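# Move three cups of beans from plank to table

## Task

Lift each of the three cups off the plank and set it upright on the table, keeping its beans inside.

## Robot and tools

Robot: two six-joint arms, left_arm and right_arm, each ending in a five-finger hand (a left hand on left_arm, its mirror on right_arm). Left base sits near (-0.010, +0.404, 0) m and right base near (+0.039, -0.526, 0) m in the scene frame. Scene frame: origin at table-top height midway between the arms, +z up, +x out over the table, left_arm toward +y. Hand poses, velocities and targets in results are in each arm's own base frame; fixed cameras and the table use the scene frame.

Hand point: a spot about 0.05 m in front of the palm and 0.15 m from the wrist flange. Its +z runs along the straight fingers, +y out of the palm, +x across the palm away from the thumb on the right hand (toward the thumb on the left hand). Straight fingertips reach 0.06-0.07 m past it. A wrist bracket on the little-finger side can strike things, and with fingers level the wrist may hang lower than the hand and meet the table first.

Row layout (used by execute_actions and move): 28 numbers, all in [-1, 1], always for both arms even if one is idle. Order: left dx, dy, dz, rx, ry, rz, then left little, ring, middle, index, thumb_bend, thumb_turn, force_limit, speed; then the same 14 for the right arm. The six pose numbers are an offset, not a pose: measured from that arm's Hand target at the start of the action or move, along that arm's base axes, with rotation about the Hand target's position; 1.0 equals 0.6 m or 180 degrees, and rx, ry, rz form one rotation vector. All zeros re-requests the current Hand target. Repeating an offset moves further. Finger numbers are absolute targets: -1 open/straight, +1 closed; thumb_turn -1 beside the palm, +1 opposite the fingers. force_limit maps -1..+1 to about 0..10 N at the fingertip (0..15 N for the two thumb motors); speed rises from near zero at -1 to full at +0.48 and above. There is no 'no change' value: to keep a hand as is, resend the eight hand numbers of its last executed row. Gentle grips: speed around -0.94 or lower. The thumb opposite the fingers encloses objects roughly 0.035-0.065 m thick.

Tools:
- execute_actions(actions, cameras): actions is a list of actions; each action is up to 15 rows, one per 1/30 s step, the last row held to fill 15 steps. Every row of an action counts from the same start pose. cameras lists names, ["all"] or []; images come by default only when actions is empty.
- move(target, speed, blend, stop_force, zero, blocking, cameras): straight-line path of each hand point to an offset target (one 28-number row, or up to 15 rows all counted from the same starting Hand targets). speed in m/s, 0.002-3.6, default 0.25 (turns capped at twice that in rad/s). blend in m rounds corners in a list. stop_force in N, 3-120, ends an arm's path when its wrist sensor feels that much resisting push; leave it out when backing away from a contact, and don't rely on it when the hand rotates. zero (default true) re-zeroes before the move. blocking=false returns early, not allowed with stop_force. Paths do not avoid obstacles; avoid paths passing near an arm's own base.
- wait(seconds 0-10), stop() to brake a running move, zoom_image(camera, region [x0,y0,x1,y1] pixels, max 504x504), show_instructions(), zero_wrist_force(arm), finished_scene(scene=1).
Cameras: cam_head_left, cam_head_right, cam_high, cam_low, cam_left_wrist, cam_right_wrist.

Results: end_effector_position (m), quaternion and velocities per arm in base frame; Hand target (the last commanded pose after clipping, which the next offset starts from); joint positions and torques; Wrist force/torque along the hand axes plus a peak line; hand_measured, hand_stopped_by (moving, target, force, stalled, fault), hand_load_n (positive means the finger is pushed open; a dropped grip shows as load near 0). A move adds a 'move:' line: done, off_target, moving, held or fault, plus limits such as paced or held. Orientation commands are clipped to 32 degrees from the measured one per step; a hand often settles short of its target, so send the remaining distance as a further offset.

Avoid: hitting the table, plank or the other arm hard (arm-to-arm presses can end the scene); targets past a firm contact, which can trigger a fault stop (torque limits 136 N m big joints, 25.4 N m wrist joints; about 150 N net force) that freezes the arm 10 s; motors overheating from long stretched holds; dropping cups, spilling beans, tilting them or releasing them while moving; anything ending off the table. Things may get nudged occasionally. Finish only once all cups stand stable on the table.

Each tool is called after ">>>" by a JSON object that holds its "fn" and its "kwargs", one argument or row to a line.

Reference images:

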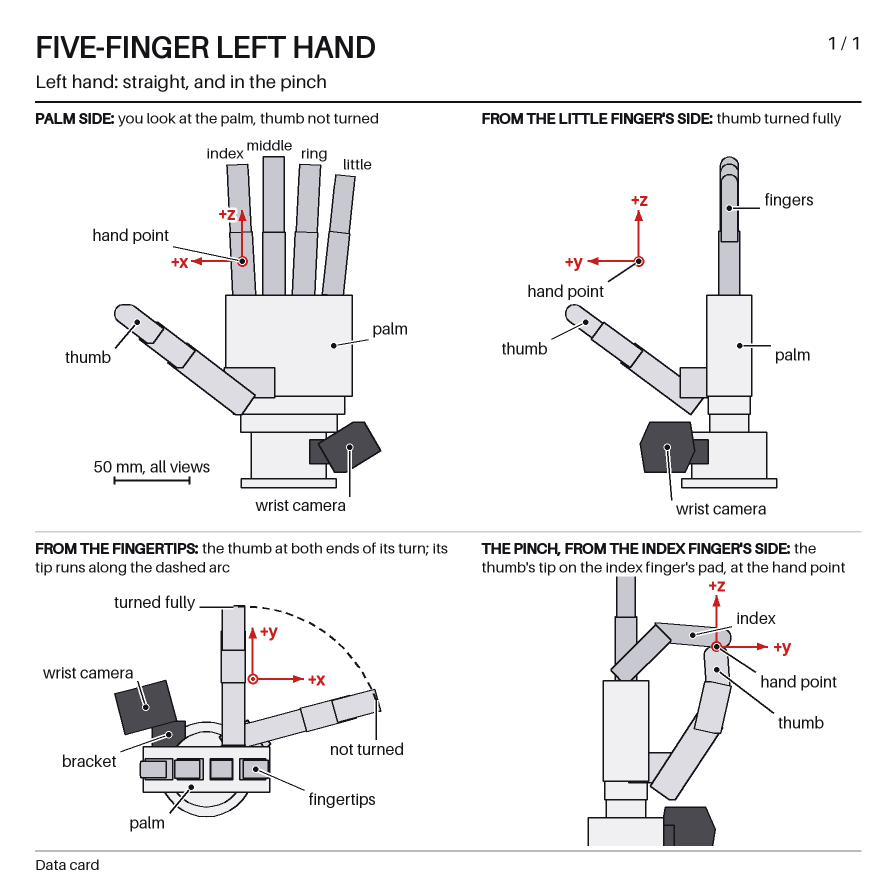

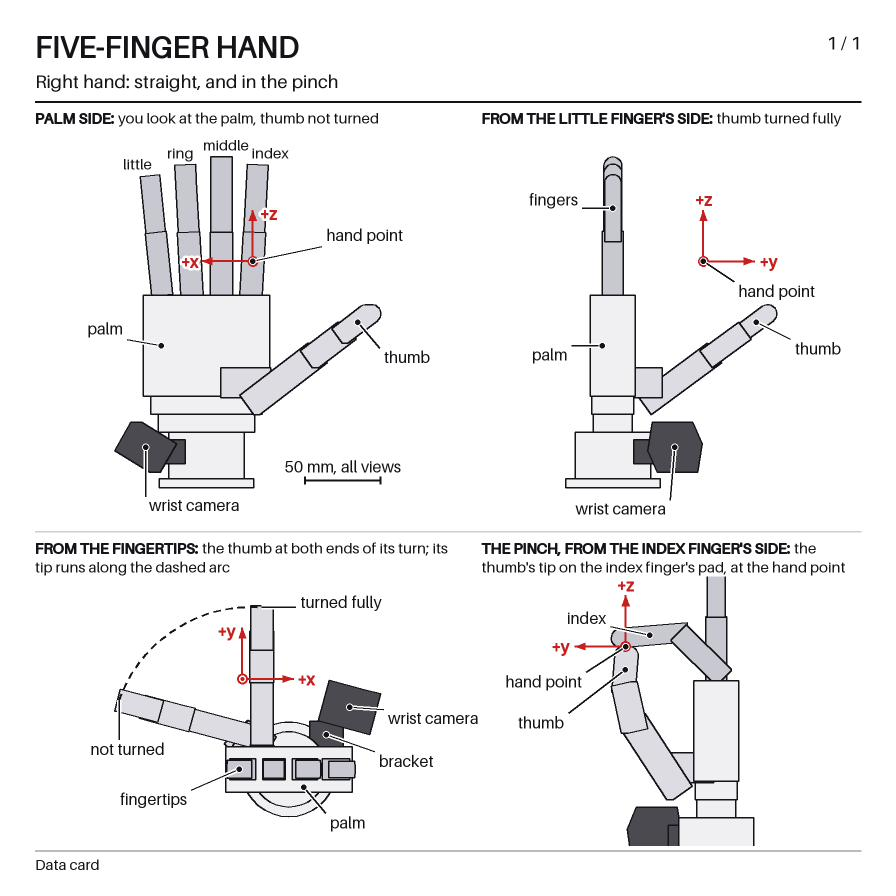

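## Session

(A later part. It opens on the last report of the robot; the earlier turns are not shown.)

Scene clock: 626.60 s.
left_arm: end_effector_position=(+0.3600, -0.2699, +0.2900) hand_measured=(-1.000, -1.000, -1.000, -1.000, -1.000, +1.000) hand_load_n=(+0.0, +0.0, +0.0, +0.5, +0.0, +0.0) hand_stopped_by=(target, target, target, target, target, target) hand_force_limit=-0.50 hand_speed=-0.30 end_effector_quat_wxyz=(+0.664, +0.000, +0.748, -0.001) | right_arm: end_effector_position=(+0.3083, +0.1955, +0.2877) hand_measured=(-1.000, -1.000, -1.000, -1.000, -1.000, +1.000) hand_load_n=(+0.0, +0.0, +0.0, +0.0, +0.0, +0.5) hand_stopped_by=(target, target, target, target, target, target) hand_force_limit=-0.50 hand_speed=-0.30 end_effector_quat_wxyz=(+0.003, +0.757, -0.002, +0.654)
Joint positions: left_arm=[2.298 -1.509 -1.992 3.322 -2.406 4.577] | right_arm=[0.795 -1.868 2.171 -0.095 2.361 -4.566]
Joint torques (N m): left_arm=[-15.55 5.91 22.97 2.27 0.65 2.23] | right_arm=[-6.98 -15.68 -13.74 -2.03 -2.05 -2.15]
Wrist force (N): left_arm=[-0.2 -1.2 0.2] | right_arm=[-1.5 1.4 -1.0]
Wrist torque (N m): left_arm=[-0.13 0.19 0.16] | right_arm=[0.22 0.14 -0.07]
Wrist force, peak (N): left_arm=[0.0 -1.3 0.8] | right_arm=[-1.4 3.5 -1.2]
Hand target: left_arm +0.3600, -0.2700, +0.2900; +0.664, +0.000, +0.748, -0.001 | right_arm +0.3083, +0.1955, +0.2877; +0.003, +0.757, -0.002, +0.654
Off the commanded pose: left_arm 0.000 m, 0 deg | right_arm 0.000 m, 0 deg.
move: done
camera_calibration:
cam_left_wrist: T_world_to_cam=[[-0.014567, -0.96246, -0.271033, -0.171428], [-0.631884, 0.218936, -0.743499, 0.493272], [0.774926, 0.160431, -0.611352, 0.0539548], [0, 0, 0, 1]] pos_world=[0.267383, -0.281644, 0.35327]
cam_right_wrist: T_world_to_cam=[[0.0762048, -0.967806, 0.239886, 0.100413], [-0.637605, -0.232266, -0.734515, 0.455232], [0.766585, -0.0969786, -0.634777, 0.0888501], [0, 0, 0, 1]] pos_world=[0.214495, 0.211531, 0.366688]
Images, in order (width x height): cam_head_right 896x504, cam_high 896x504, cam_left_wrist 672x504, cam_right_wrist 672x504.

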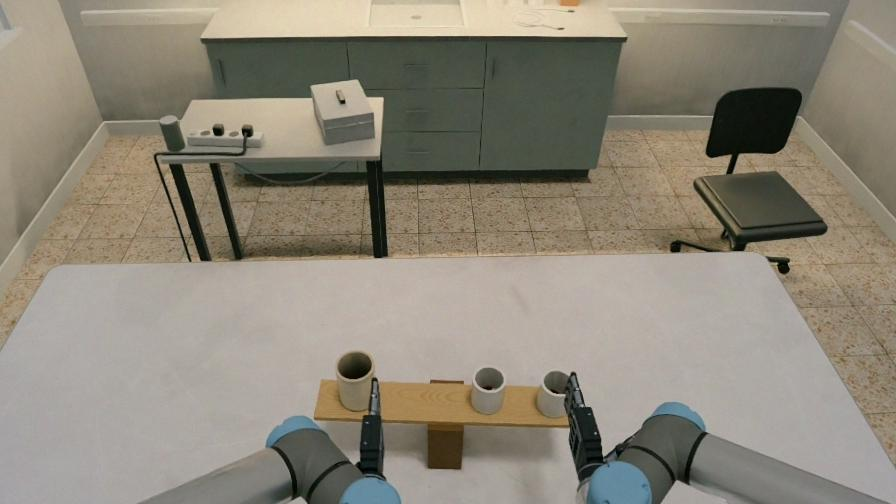

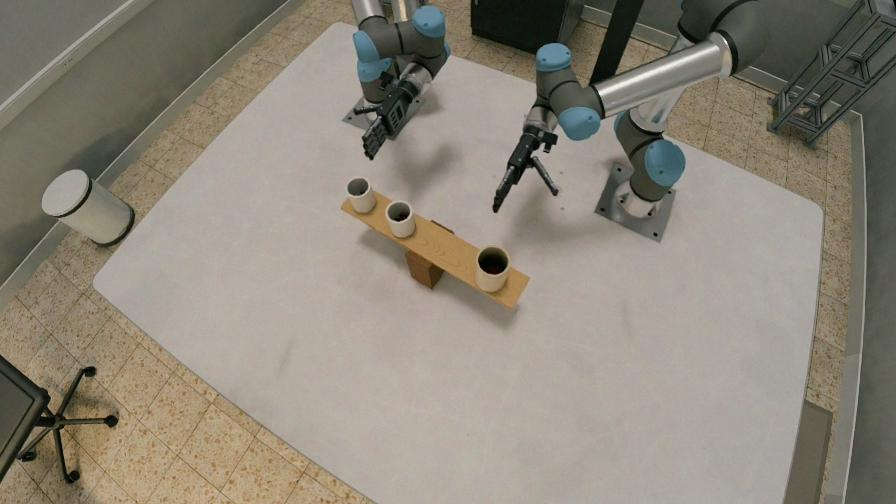

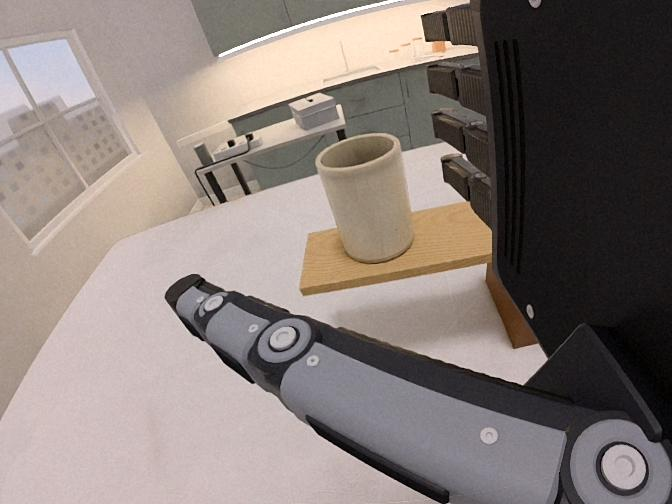

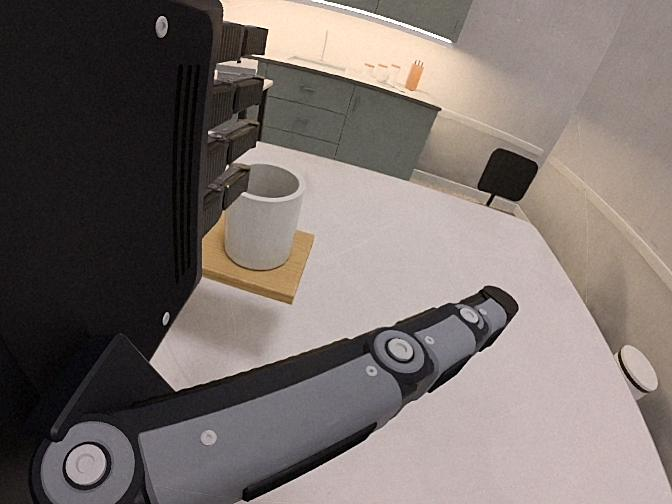

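>>> {"fn": "move", "kwargs": {
  "target": [-0.033,-0.0025,-0.1617,0,0,0,-1,-1,-1,-1,-1,1,-0.5,-0.3,-0.0138,0.305,-0.1568,0,0,0,-1,-1,-1,-1,-1,1,-0.5,-0.3],
  "speed": 0.25,
  "cameras": ["cam_left_wrist","cam_right_wrist","cam_high","cam_low"]
}}

Scene clock: 711.77 s.
left_arm: end_effector_position=(+0.3401, -0.2715, +0.1929) hand_measured=(-1.000, -1.000, -1.000, -1.000, -1.000, +1.000) hand_load_n=(+0.0, +0.0, +0.0, +0.0, +0.0, +0.0) hand_stopped_by=(target, target, target, target, target, target) hand_force_limit=-0.50 hand_speed=-0.30 end_effector_quat_wxyz=(+0.663, +0.000, +0.748, -0.001) | right_arm: end_effector_position=(+0.3001, +0.3784, +0.1936) hand_measured=(-1.000, -1.000, -1.000, -1.000, -1.000, +1.000) hand_load_n=(+0.0, +0.0, +0.0, +0.0, +0.0, +0.5) hand_stopped_by=(target, target, target, target, target, target) hand_force_limit=-0.50 hand_speed=-0.30 end_effector_quat_wxyz=(+0.003, +0.757, -0.002, +0.654)
Joint positions: left_arm=[2.248 -1.626 -2.16 3.596 -2.455 4.564] | right_arm=[1.136 -1.266 1.842 -0.237 2.69 -4.407]
Joint torques (N m): left_arm=[14.28 26.81 28.74 0.53 0.64 2.58] | right_arm=[3.17 -19.54 -23.15 -1.11 -1.62 -2.4]
Motor temperatures (°C): left_arm=[32 37 38 44 41 47] | right_arm=[30 29 29 39 36 36]
Wrist force (N): left_arm=[-0.7 -1.0 0.0] | right_arm=[-1.3 1.1 -0.8]
Wrist torque (N m): left_arm=[-0.13 0.27 0.09] | right_arm=[0.18 0.15 0.01]
Wrist force, peak (N): left_arm=[-1.4 -1.3 -0.1] | right_arm=[-0.5 3.0 -1.0]
Hand target: left_arm +0.3402, -0.2715, +0.1930; +0.664, +0.000, +0.748, -0.001 | right_arm +0.3001, +0.3785, +0.1936; +0.003, +0.757, -0.002, +0.654
Off the commanded pose: left_arm 0.000 m, 0 deg | right_arm 0.000 m, 0 deg.
move: done
camera_calibration:
cam_left_wrist: T_world_to_cam=[[-0.0151141, -0.962352, -0.271386, -0.199315], [-0.631836, 0.219552, -0.743358, 0.408981], [0.774955, 0.160236, -0.611367, 0.0102116], [0, 0, 0, 1]] pos_world=[0.247483, -0.28324, 0.256171]
cam_right_wrist: T_world_to_cam=[[0.0761491, -0.967799, 0.239932, 0.300627], [-0.637679, -0.232256, -0.734454, 0.4233], [0.766529, -0.0970712, -0.634831, 0.0532802], [0, 0, 0, 1]] pos_world=[0.206196, 0.394432, 0.272588]
Images, in order (width x height): cam_high 896x504, cam_low 896x504, cam_left_wrist 672x504, cam_right_wrist 672x504.

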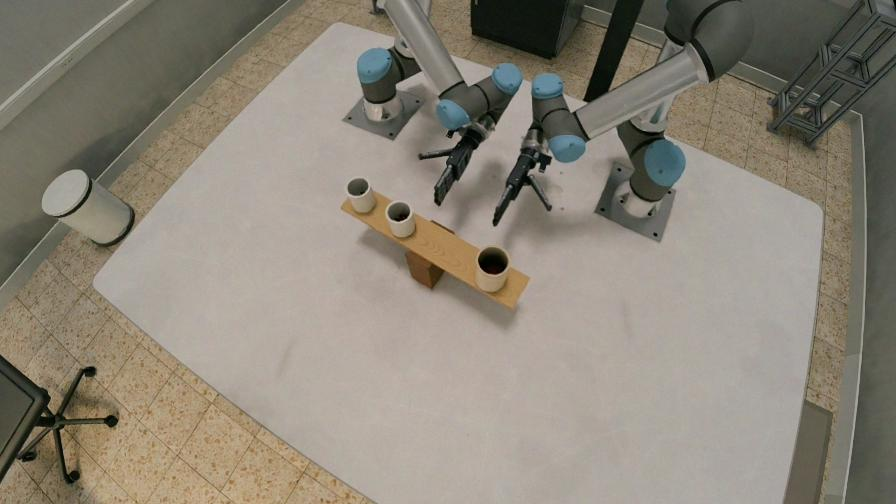

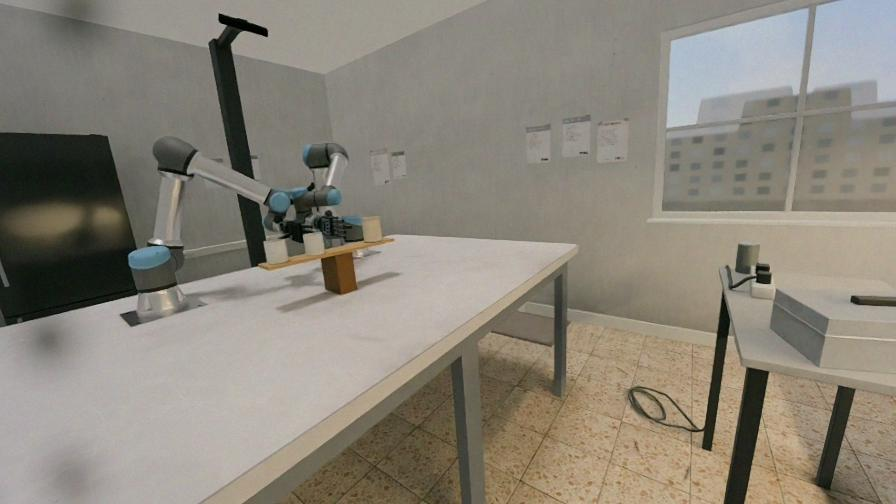

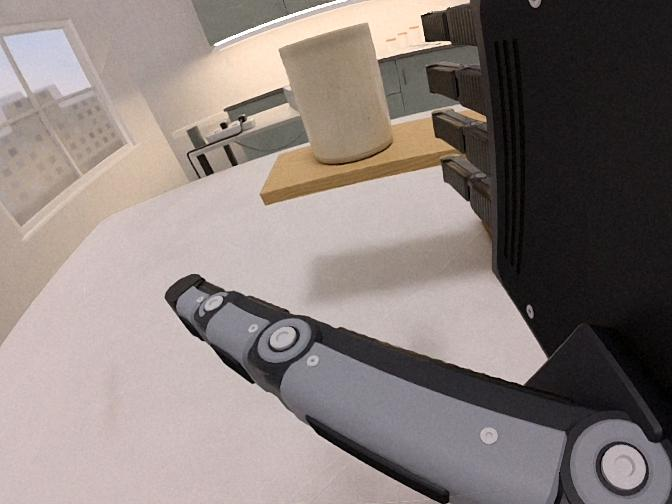

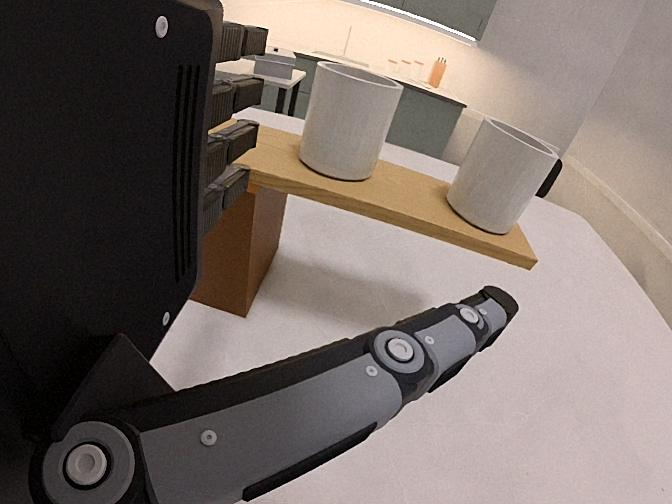

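>>> {"fn": "zoom_image", "kwargs": {
  "camera": "cam_left_wrist",
  "region": [250, 10, 500, 210]
}}

>>> {"fn": "zoom_image", "kwargs": {
  "camera": "cam_right_wrist",
  "region": [190, 40, 440, 240]
}}

>>> {"fn": "zoom_image", "kwargs": {
  "camera": "cam_high",
  "region": [330, 120, 560, 320]
}}

>>> {"fn": "zoom_image", "kwargs": {
  "camera": "cam_low",
  "region": [240, 180, 420, 310]
}}

Scaled by 2.016 from the camera's 672x504 image, which has a finer 960x720 frame.

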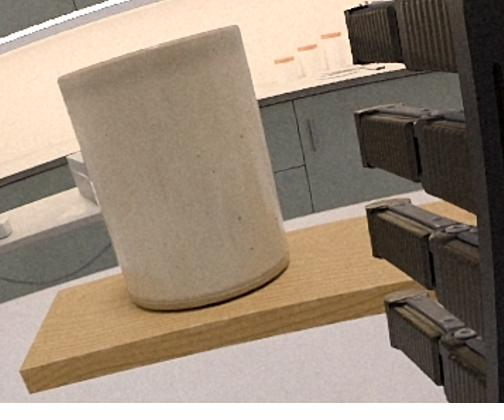

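Scaled by 2.016 from the camera's 672x504 image, which has a finer 960x720 frame.

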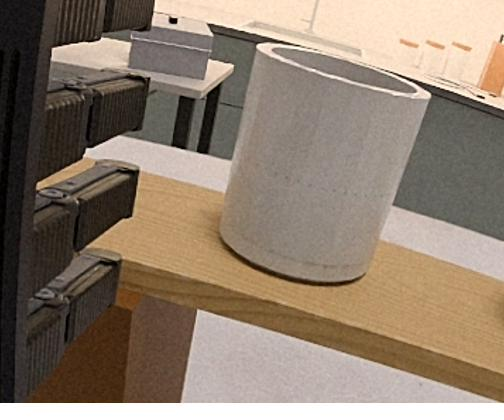

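Scaled by 2.191 from the camera's 896x504 image, which has a finer 1280x720 frame.

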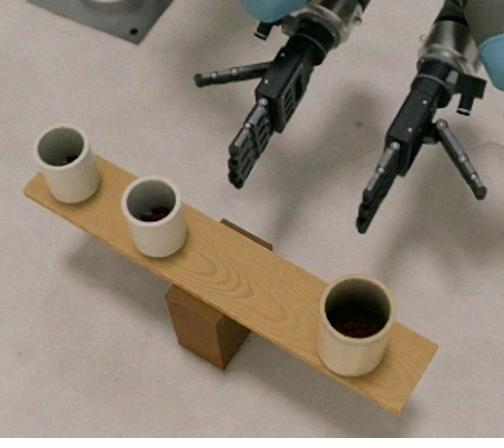

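Scaled by 2.800 from the camera's 896x504 image, which has a finer 1280x720 frame.

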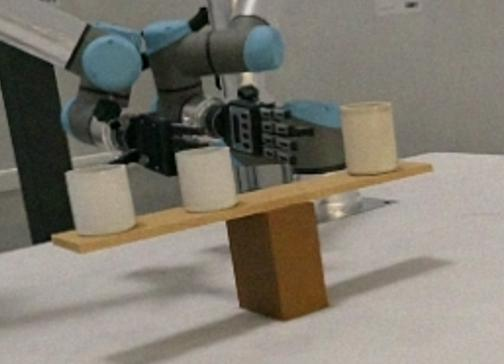

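>>> {"fn": "move", "kwargs": {
  "target": [0.15,0.0017,0,0,0,0,-1,-1,-1,-1,-1,1,-0.5,-0.3,0.15,-0.0025,0,0,0,0,-1,-1,-1,-1,-1,1,-0.5,-0.3],
  "speed": 0.12,
  "cameras": ["cam_left_wrist","cam_right_wrist","cam_high","cam_head_right","cam_head_left"]
}}

>>> {"fn": "zoom_image", "kwargs": {
  "camera": "cam_left_wrist",
  "region": [250, 0, 500, 200]
}}

>>> {"fn": "zoom_image", "kwargs": {
  "camera": "cam_right_wrist",
  "region": [190, 20, 440, 220]
}}

>>> {"fn": "zoom_image", "kwargs": {
  "camera": "cam_high",
  "region": [330, 120, 560, 320]
}}

Scene clock: 746.37 s.
left_arm: end_effector_position=(+0.4303, -0.2705, +0.1930) hand_measured=(-1.000, -1.000, -1.000, -1.000, -1.000, +1.000) hand_load_n=(+0.0, +0.0, +0.0, +0.0, +0.0, +0.0) hand_stopped_by=(target, target, target, target, target, target) hand_force_limit=-0.50 hand_speed=-0.30 end_effector_quat_wxyz=(+0.664, +0.000, +0.748, +0.000) | right_arm: end_effector_position=(+0.3900, +0.3770, +0.1936) hand_measured=(-1.000, -1.000, -1.000, -1.000, -1.000, +1.000) hand_load_n=(+0.0, +0.0, +0.0, +0.0, +0.0, +0.0) hand_stopped_by=(target, target, target, target, target, target) hand_force_limit=-0.50 hand_speed=-0.30 end_effector_quat_wxyz=(+0.003, +0.757, -0.001, +0.654)
Joint positions: left_arm=[2.442 -1.698 -2.076 3.619 -2.264 4.611] | right_arm=[0.955 -1.246 1.806 -0.31 2.516 -4.51]
Joint torques (N m): left_arm=[-10.57 32.29 9.36 -0.99 -0.37 -2.65] | right_arm=[-2.89 -39.58 -11.61 0.99 1.92 2.05]
Wrist force (N): left_arm=[-0.3 -1.1 -0.1] | right_arm=[-1.5 0.9 -1.1]
Wrist torque (N m): left_arm=[-0.15 0.22 0.08] | right_arm=[0.17 0.17 -0.05]
Wrist force, peak (N): left_arm=[-0.5 -1.1 -1.3] | right_arm=[-1.3 0.9 -2.0]
Hand target: left_arm +0.4302, -0.2705, +0.1930; +0.664, +0.000, +0.748, -0.001 | right_arm +0.3901, +0.3770, +0.1936; +0.003, +0.757, -0.002, +0.654
Off the commanded pose: left_arm 0.000 m, 0 deg | right_arm 0.000 m, 0 deg.
move: done
camera_calibration:
cam_left_wrist: T_world_to_cam=[[-0.0147273, -0.962392, -0.271266, -0.197165], [-0.631771, 0.219237, -0.743506, 0.465617], [0.775015, 0.160428, -0.61124, -0.0597713], [0, 0, 0, 1]] pos_world=[0.337583, -0.282242, 0.25617]
cam_right_wrist: T_world_to_cam=[[0.0762849, -0.967786, 0.239941, 0.29249], [-0.637654, -0.232352, -0.734446, 0.480343], [0.766537, -0.096972, -0.634837, -0.0159364], [0, 0, 0, 1]] pos_world=[0.296196, 0.393131, 0.272488]
Images, in order (width x height): cam_head_left 896x504, cam_head_right 896x504, cam_high 896x504, cam_left_wrist 672x504, cam_right_wrist 672x504.

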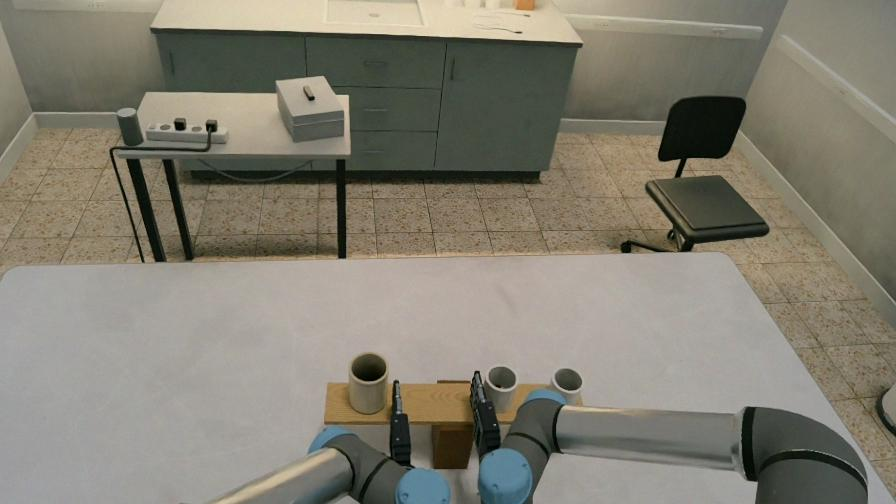

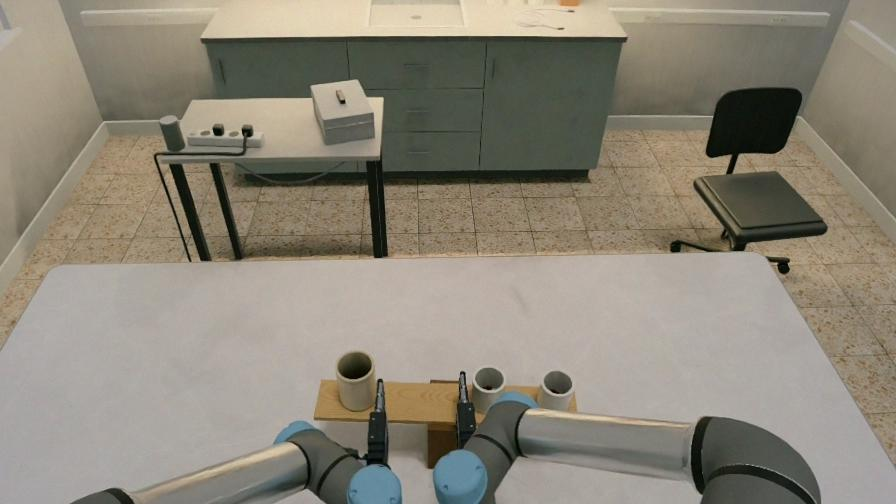

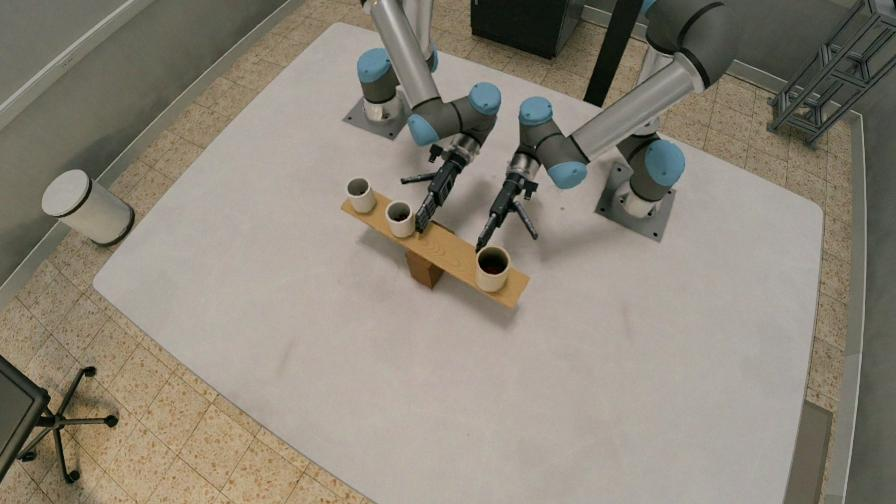

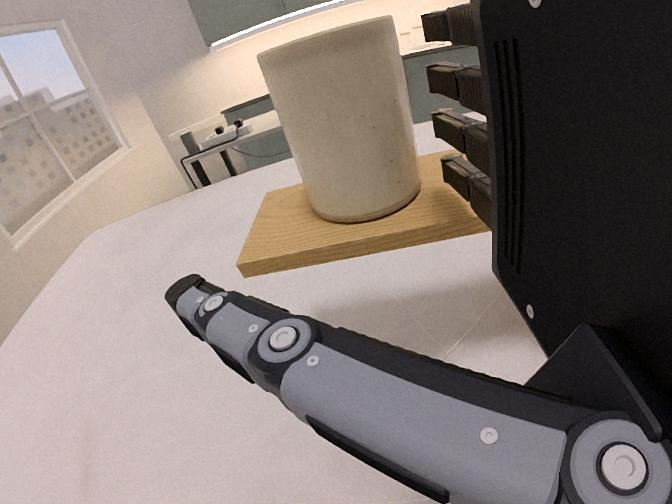

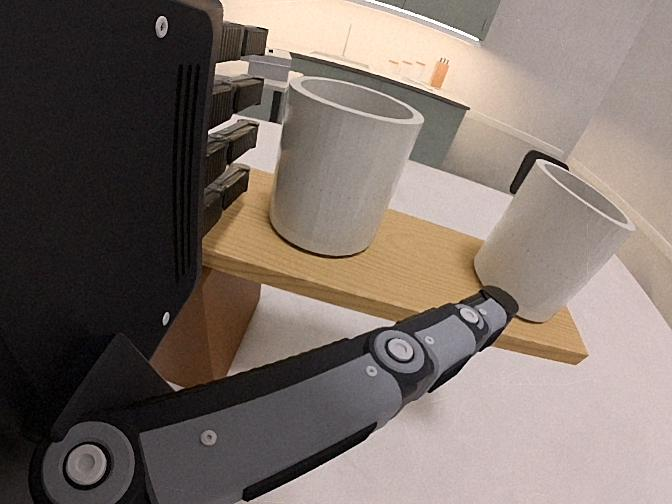

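Scaled by 2.016 from the camera's 672x504 image, which has a finer 960x720 frame.

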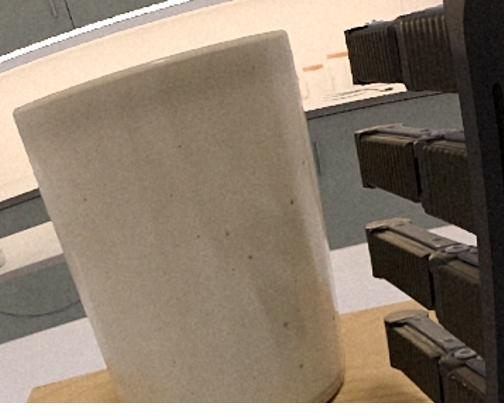

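Scaled by 2.016 from the camera's 672x504 image, which has a finer 960x720 frame.

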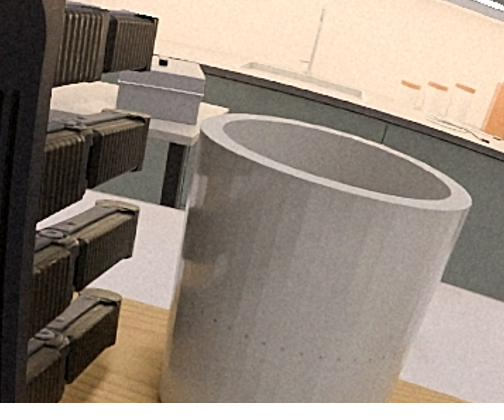

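Scaled by 2.191 from the camera's 896x504 image, which has a finer 1280x720 frame.

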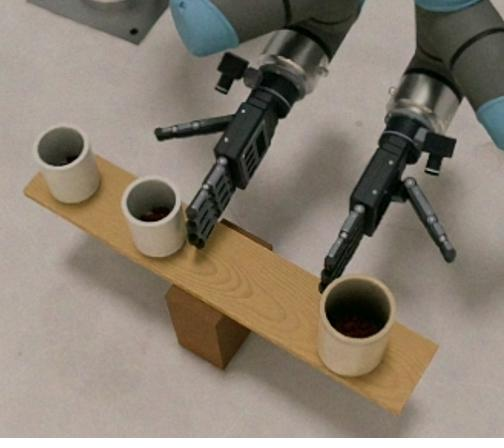

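>>> {"fn": "move", "kwargs": {
  "target": [0.131,0.0,0,0,0,0,-1,-1,-1,-1,-1,1,-0.5,-0.3,0.1117,-0.0003,0,0,0,0,-1,-1,-1,-1,-1,1,-0.5,-0.3],
  "speed": 0.08,
  "stop_force": 6,
  "cameras": ["cam_left_wrist","cam_right_wrist","cam_high","cam_head_right","cam_head_left"]
}}

>>> {"fn": "zoom_image", "kwargs": {
  "camera": "cam_left_wrist",
  "region": [150, 0, 550, 300]
}}

>>> {"fn": "zoom_image", "kwargs": {
  "camera": "cam_right_wrist",
  "region": [150, 20, 550, 340]
}}

>>> {"fn": "zoom_image", "kwargs": {
  "camera": "cam_high",
  "region": [330, 120, 560, 320]
}}

Scene clock: 780.20 s.
left_arm: end_effector_position=(+0.5088, -0.2705, +0.1930) hand_measured=(-1.000, -1.000, -1.000, -1.000, -1.000, +1.000) hand_load_n=(+0.0, +0.0, +0.0, +0.0, +0.0, +0.5) hand_stopped_by=(target, target, target, target, target, target) hand_force_limit=-0.50 hand_speed=-0.30 end_effector_quat_wxyz=(+0.664, +0.000, +0.748, -0.001) | right_arm: end_effector_position=(+0.4571, +0.3768, +0.1936) hand_measured=(-1.000, -1.000, -1.000, -1.000, -1.000, +1.000) hand_load_n=(+0.0, +0.0, +0.0, +0.0, +0.0, +0.0) hand_stopped_by=(target, target, target, target, target, target) hand_force_limit=-0.50 hand_speed=-0.30 end_effector_quat_wxyz=(+0.003, +0.757, -0.002, +0.654)
Joint positions: left_arm=[2.565 -1.794 -1.957 3.609 -2.142 4.634] | right_arm=[0.84 -1.2 1.737 -0.32 2.404 -4.552]
Joint torques (N m): left_arm=[-16.4 37.38 10.08 2.84 0.57 -2.53] | right_arm=[6.36 -41.95 -11.46 0.76 2.51 2.09]
Wrist force (N): left_arm=[0.1 -1.3 0.2] | right_arm=[-1.4 0.8 -0.7]
Wrist torque (N m): left_arm=[-0.16 0.15 0.11] | right_arm=[0.10 0.14 0.01]
Wrist force, peak (N): left_arm=[-0.7 -1.6 -0.2] | right_arm=[-1.5 0.7 -2.0]
Hand target: left_arm +0.5088, -0.2705, +0.1930; +0.664, +0.000, +0.748, -0.001 | right_arm +0.4571, +0.3768, +0.1936; +0.003, +0.757, -0.002, +0.654
Off the commanded pose: left_arm 0.000 m, 0 deg | right_arm 0.000 m, 0 deg.
move: done
camera_calibration:
cam_left_wrist: T_world_to_cam=[[-0.0148797, -0.96238, -0.271299, -0.195932], [-0.631751, 0.21936, -0.743486, 0.515296], [0.775029, 0.160331, -0.611248, -0.120718], [0, 0, 0, 1]] pos_world=[0.416183, -0.282241, 0.25617]
cam_right_wrist: T_world_to_cam=[[0.0762048, -0.967806, 0.239886, 0.28711], [-0.637605, -0.232266, -0.734515, 0.5231], [0.766585, -0.0969786, -0.634777, -0.0673681], [0, 0, 0, 1]] pos_world=[0.363295, 0.392831, 0.272588]
Images, in order (width x height): cam_head_left 896x504, cam_head_right 896x504, cam_high 896x504, cam_left_wrist 672x504, cam_right_wrist 672x504.

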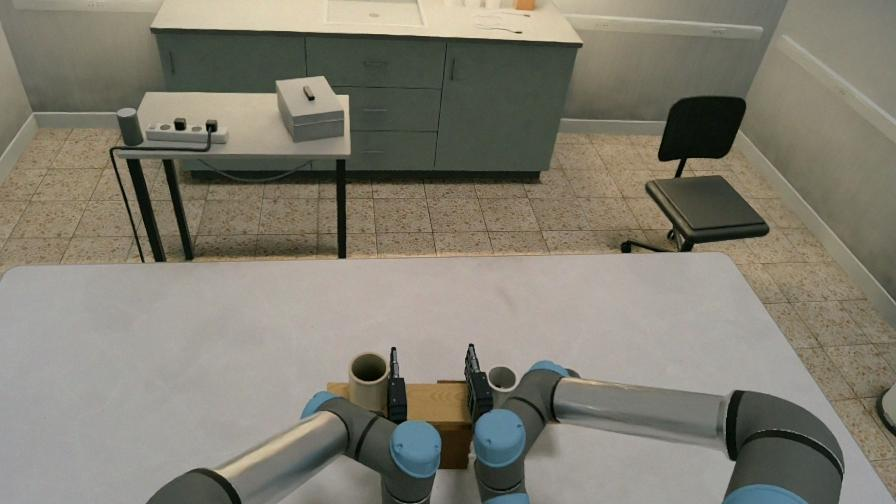

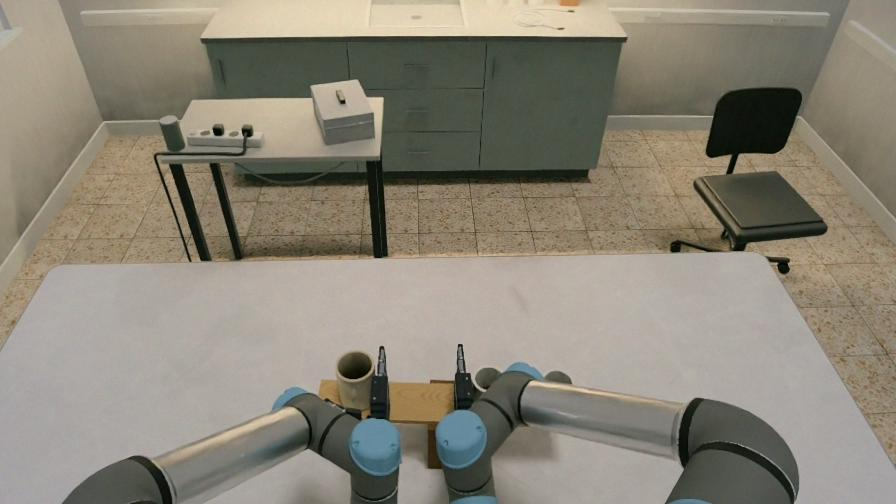

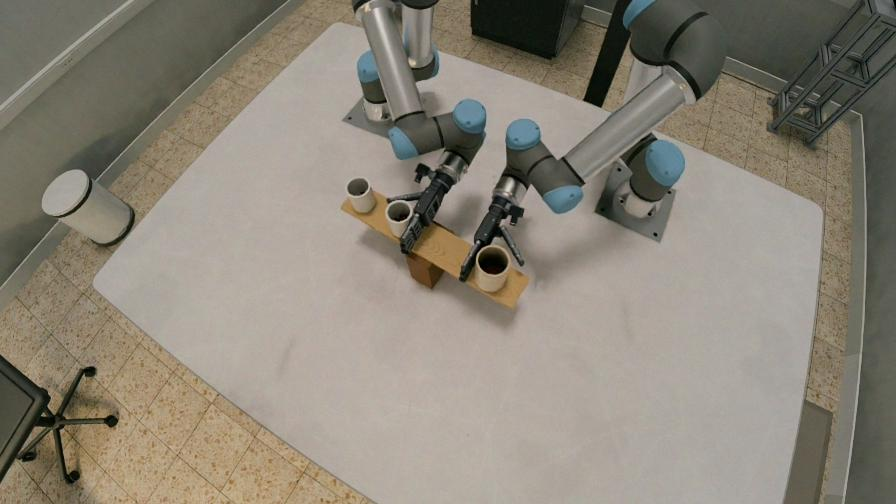

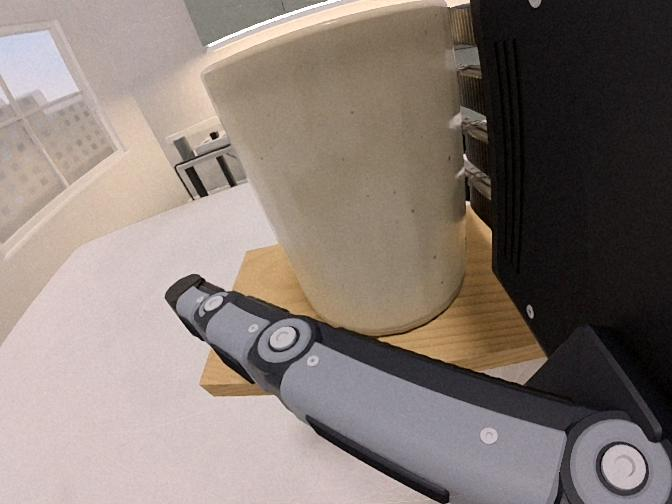

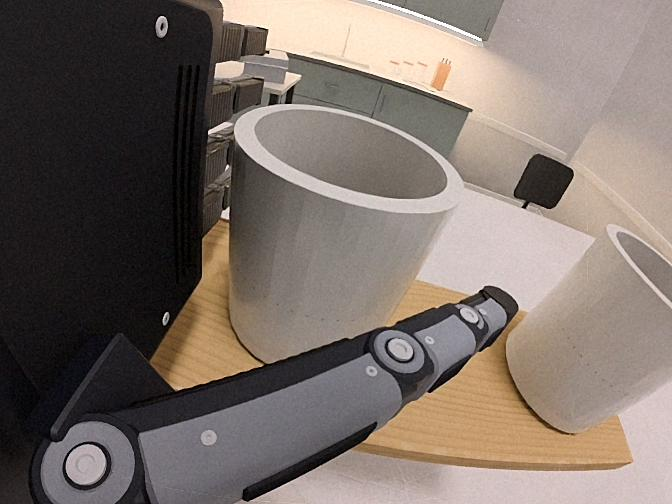

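Scaled by 1.260 from the camera's 672x504 image, which has a finer 960x720 frame.

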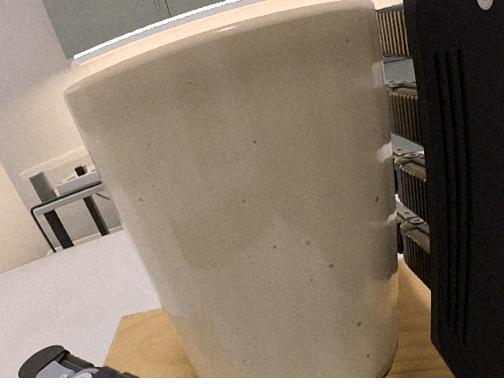

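Scaled by 1.260 from the camera's 672x504 image, which has a finer 960x720 frame.

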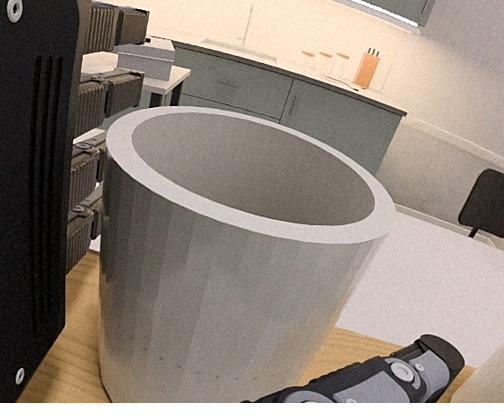

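Scaled by 2.191 from the camera's 896x504 image, which has a finer 1280x720 frame.

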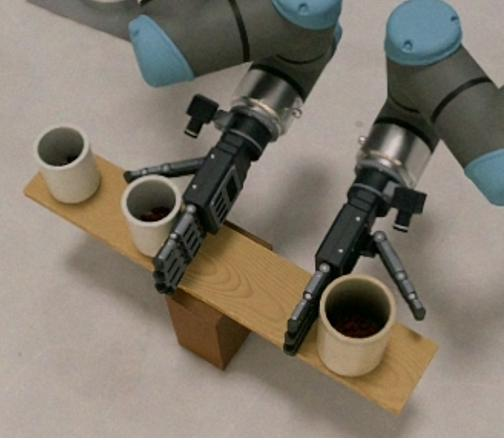

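>>> {"fn": "execute_actions", "kwargs": {
  "actions": [
    [[0,0,0,0,0,0,-1,0.1,0.1,0.1,0.0,1,-0.2,-0.92,0,0,0,0,0,0,-1,0.1,0.1,0.1,0.0,1,-0.2,-0.92]]
  ],
  "cameras": []
}}

>>> {"fn": "wait", "kwargs": {
  "seconds": 2.5,
  "cameras": ["cam_left_wrist","cam_right_wrist","cam_high","cam_low"]
}}

Scene clock: 817.53 s.
left_arm: end_effector_position=(+0.5088, -0.2705, +0.1930) hand_measured=(-1.000, -0.396, -0.434, -0.478, -0.730, +1.000) hand_load_n=(+0.0, +4.5, +4.0, +0.0, +9.5, +1.5) hand_stopped_by=(target, force, force, force, force, target) hand_force_limit=-0.20 hand_speed=-0.92 end_effector_quat_wxyz=(+0.664, +0.000, +0.748, -0.001) | right_arm: end_effector_position=(+0.4571, +0.3768, +0.1936) hand_measured=(-1.000, -0.238, -0.238, -0.306, -0.648, +1.000) hand_load_n=(+0.0, +0.5, +4.5, +3.5, +8.0, +0.5) hand_stopped_by=(target, moving, force, force, force, target) hand_force_limit=-0.20 hand_speed=-0.92 end_effector_quat_wxyz=(+0.003, +0.757, -0.002, +0.654)
Joint positions: left_arm=[2.565 -1.794 -1.957 3.609 -2.142 4.634] | right_arm=[0.84 -1.2 1.737 -0.32 2.404 -4.552]
Joint torques (N m): left_arm=[-9.36 36.03 11.64 1.6 -1.84 -2.4] | right_arm=[6.37 -42.06 -13.08 0.66 2.14 1.88]
Wrist force (N): left_arm=[-0.2 -1.8 0.1] | right_arm=[-2.3 0.7 -0.4]
Wrist torque (N m): left_arm=[-0.15 0.24 0.15] | right_arm=[0.12 0.17 0.04]
Wrist force, peak (N): left_arm=[0.5 -2.7 0.3] | right_arm=[-1.2 1.8 -1.6]
Hand target: left_arm +0.5088, -0.2705, +0.1930; +0.664, +0.000, +0.748, -0.001 | right_arm +0.4571, +0.3768, +0.1936; +0.003, +0.757, -0.002, +0.654
Off the commanded pose: left_arm 0.000 m, 0 deg | right_arm 0.000 m, 0 deg.
not at rest: the robot was still moving 3 seconds after this call's last action.
Step readings (end_effector_position of left_arm | right_arm):
0: (+0.5088, -0.2705, +0.1930) | (+0.4571, +0.3768, +0.1936)
1: (+0.5088, -0.2705, +0.1930) | (+0.4571, +0.3768, +0.1936)
2: (+0.5088, -0.2705, +0.1930) | (+0.4571, +0.3768, +0.1936)
4: (+0.5088, -0.2705, +0.1930) | (+0.4571, +0.3768, +0.1936)
8: (+0.5088, -0.2705, +0.1930) | (+0.4571, +0.3768, +0.1936)
15: (+0.5088, -0.2705, +0.1930) | (+0.4571, +0.3768, +0.1936)
No camera images: "cameras" was empty.

Scene clock: 820.03 s.
left_arm: end_effector_position=(+0.5088, -0.2705, +0.1930) hand_measured=(-1.000, -0.396, -0.434, -0.478, -0.730, +1.000) hand_load_n=(+0.0, +4.5, +3.5, +0.0, +10.0, +1.5) hand_stopped_by=(target, force, force, force, force, target) hand_force_limit=-0.20 hand_speed=-0.92 end_effector_quat_wxyz=(+0.664, +0.000, +0.748, -0.001) | right_arm: end_effector_position=(+0.4571, +0.3768, +0.1936) hand_measured=(-1.000, -0.164, -0.238, -0.306, -0.648, +1.000) hand_load_n=(+0.0, +4.5, +2.5, +2.5, +9.0, +1.0) hand_stopped_by=(target, force, force, force, force, target) hand_force_limit=-0.20 hand_speed=-0.92 end_effector_quat_wxyz=(+0.003, +0.757, -0.002, +0.654)
Joint positions: left_arm=[2.565 -1.794 -1.957 3.609 -2.142 4.634] | right_arm=[0.84 -1.2 1.737 -0.32 2.404 -4.552]
Joint torques (N m): left_arm=[-5.99 36.22 12.74 0.83 -1.75 -2.19] | right_arm=[6.66 -41.57 -15.23 0.57 2.04 1.29]
Wrist force (N): left_arm=[-0.1 -2.2 0.2] | right_arm=[-1.1 0.4 -0.3]
Wrist torque (N m): left_arm=[-0.19 0.21 0.16] | right_arm=[0.12 0.09 0.03]
Wrist force, peak (N): left_arm=[-0.1 -2.5 0.4] | right_arm=[-2.4 0.7 -0.4]
Hand target: left_arm +0.5088, -0.2705, +0.1930; +0.664, +0.000, +0.748, -0.001 | right_arm +0.4571, +0.3768, +0.1936; +0.003, +0.757, -0.002, +0.654
Off the commanded pose: left_arm 0.000 m, 0 deg | right_arm 0.000 m, 0 deg.
wait: 2.50 s; at rest by 0.47 s
camera_calibration:
cam_left_wrist: T_world_to_cam=[[-0.0149544, -0.962395, -0.271241, -0.19592], [-0.631734, 0.219364, -0.7435, 0.515293], [0.775041, 0.160233, -0.611258, -0.120749], [0, 0, 0, 1]] pos_world=[0.416183, -0.282241, 0.25617]
cam_right_wrist: T_world_to_cam=[[0.0762048, -0.967806, 0.239886, 0.28711], [-0.637605, -0.232266, -0.734515, 0.5231], [0.766585, -0.0969786, -0.634777, -0.0673681], [0, 0, 0, 1]] pos_world=[0.363295, 0.392831, 0.272588]
Images, in order (width x height): cam_high 896x504, cam_low 896x504, cam_left_wrist 672x504, cam_right_wrist 672x504.

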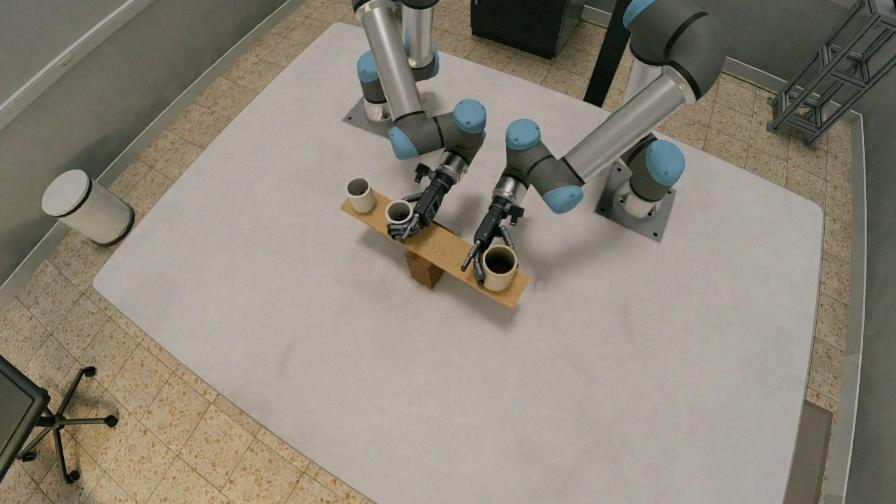

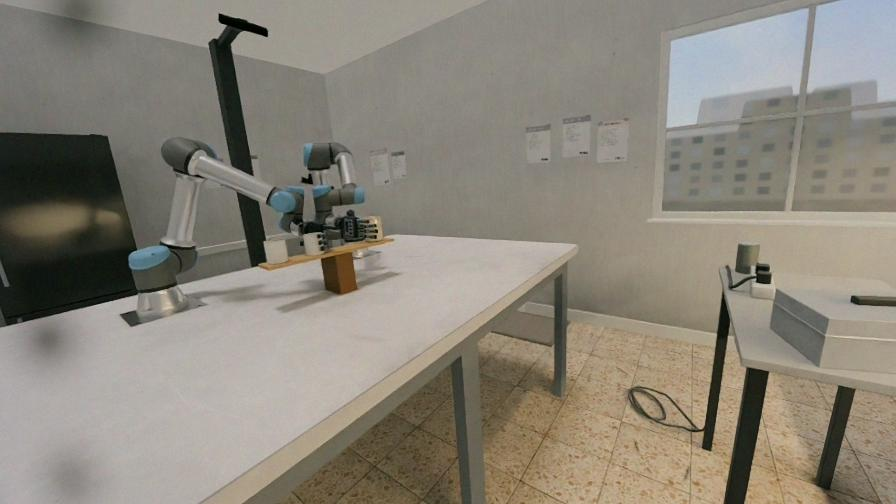

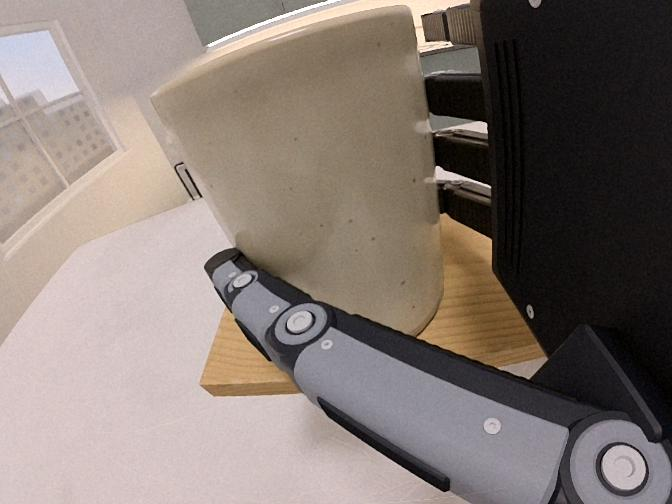

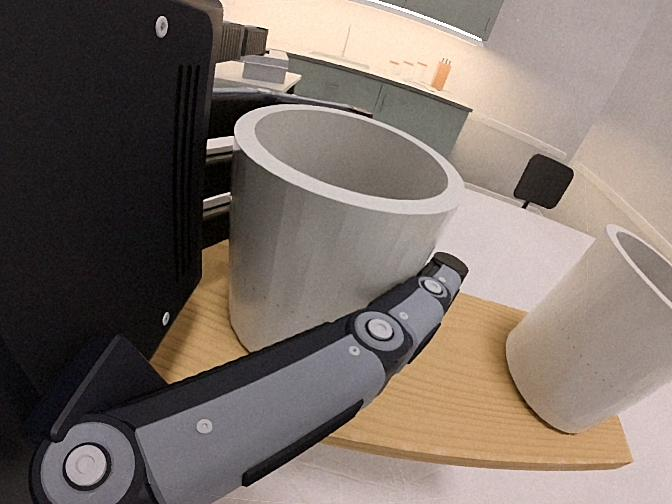

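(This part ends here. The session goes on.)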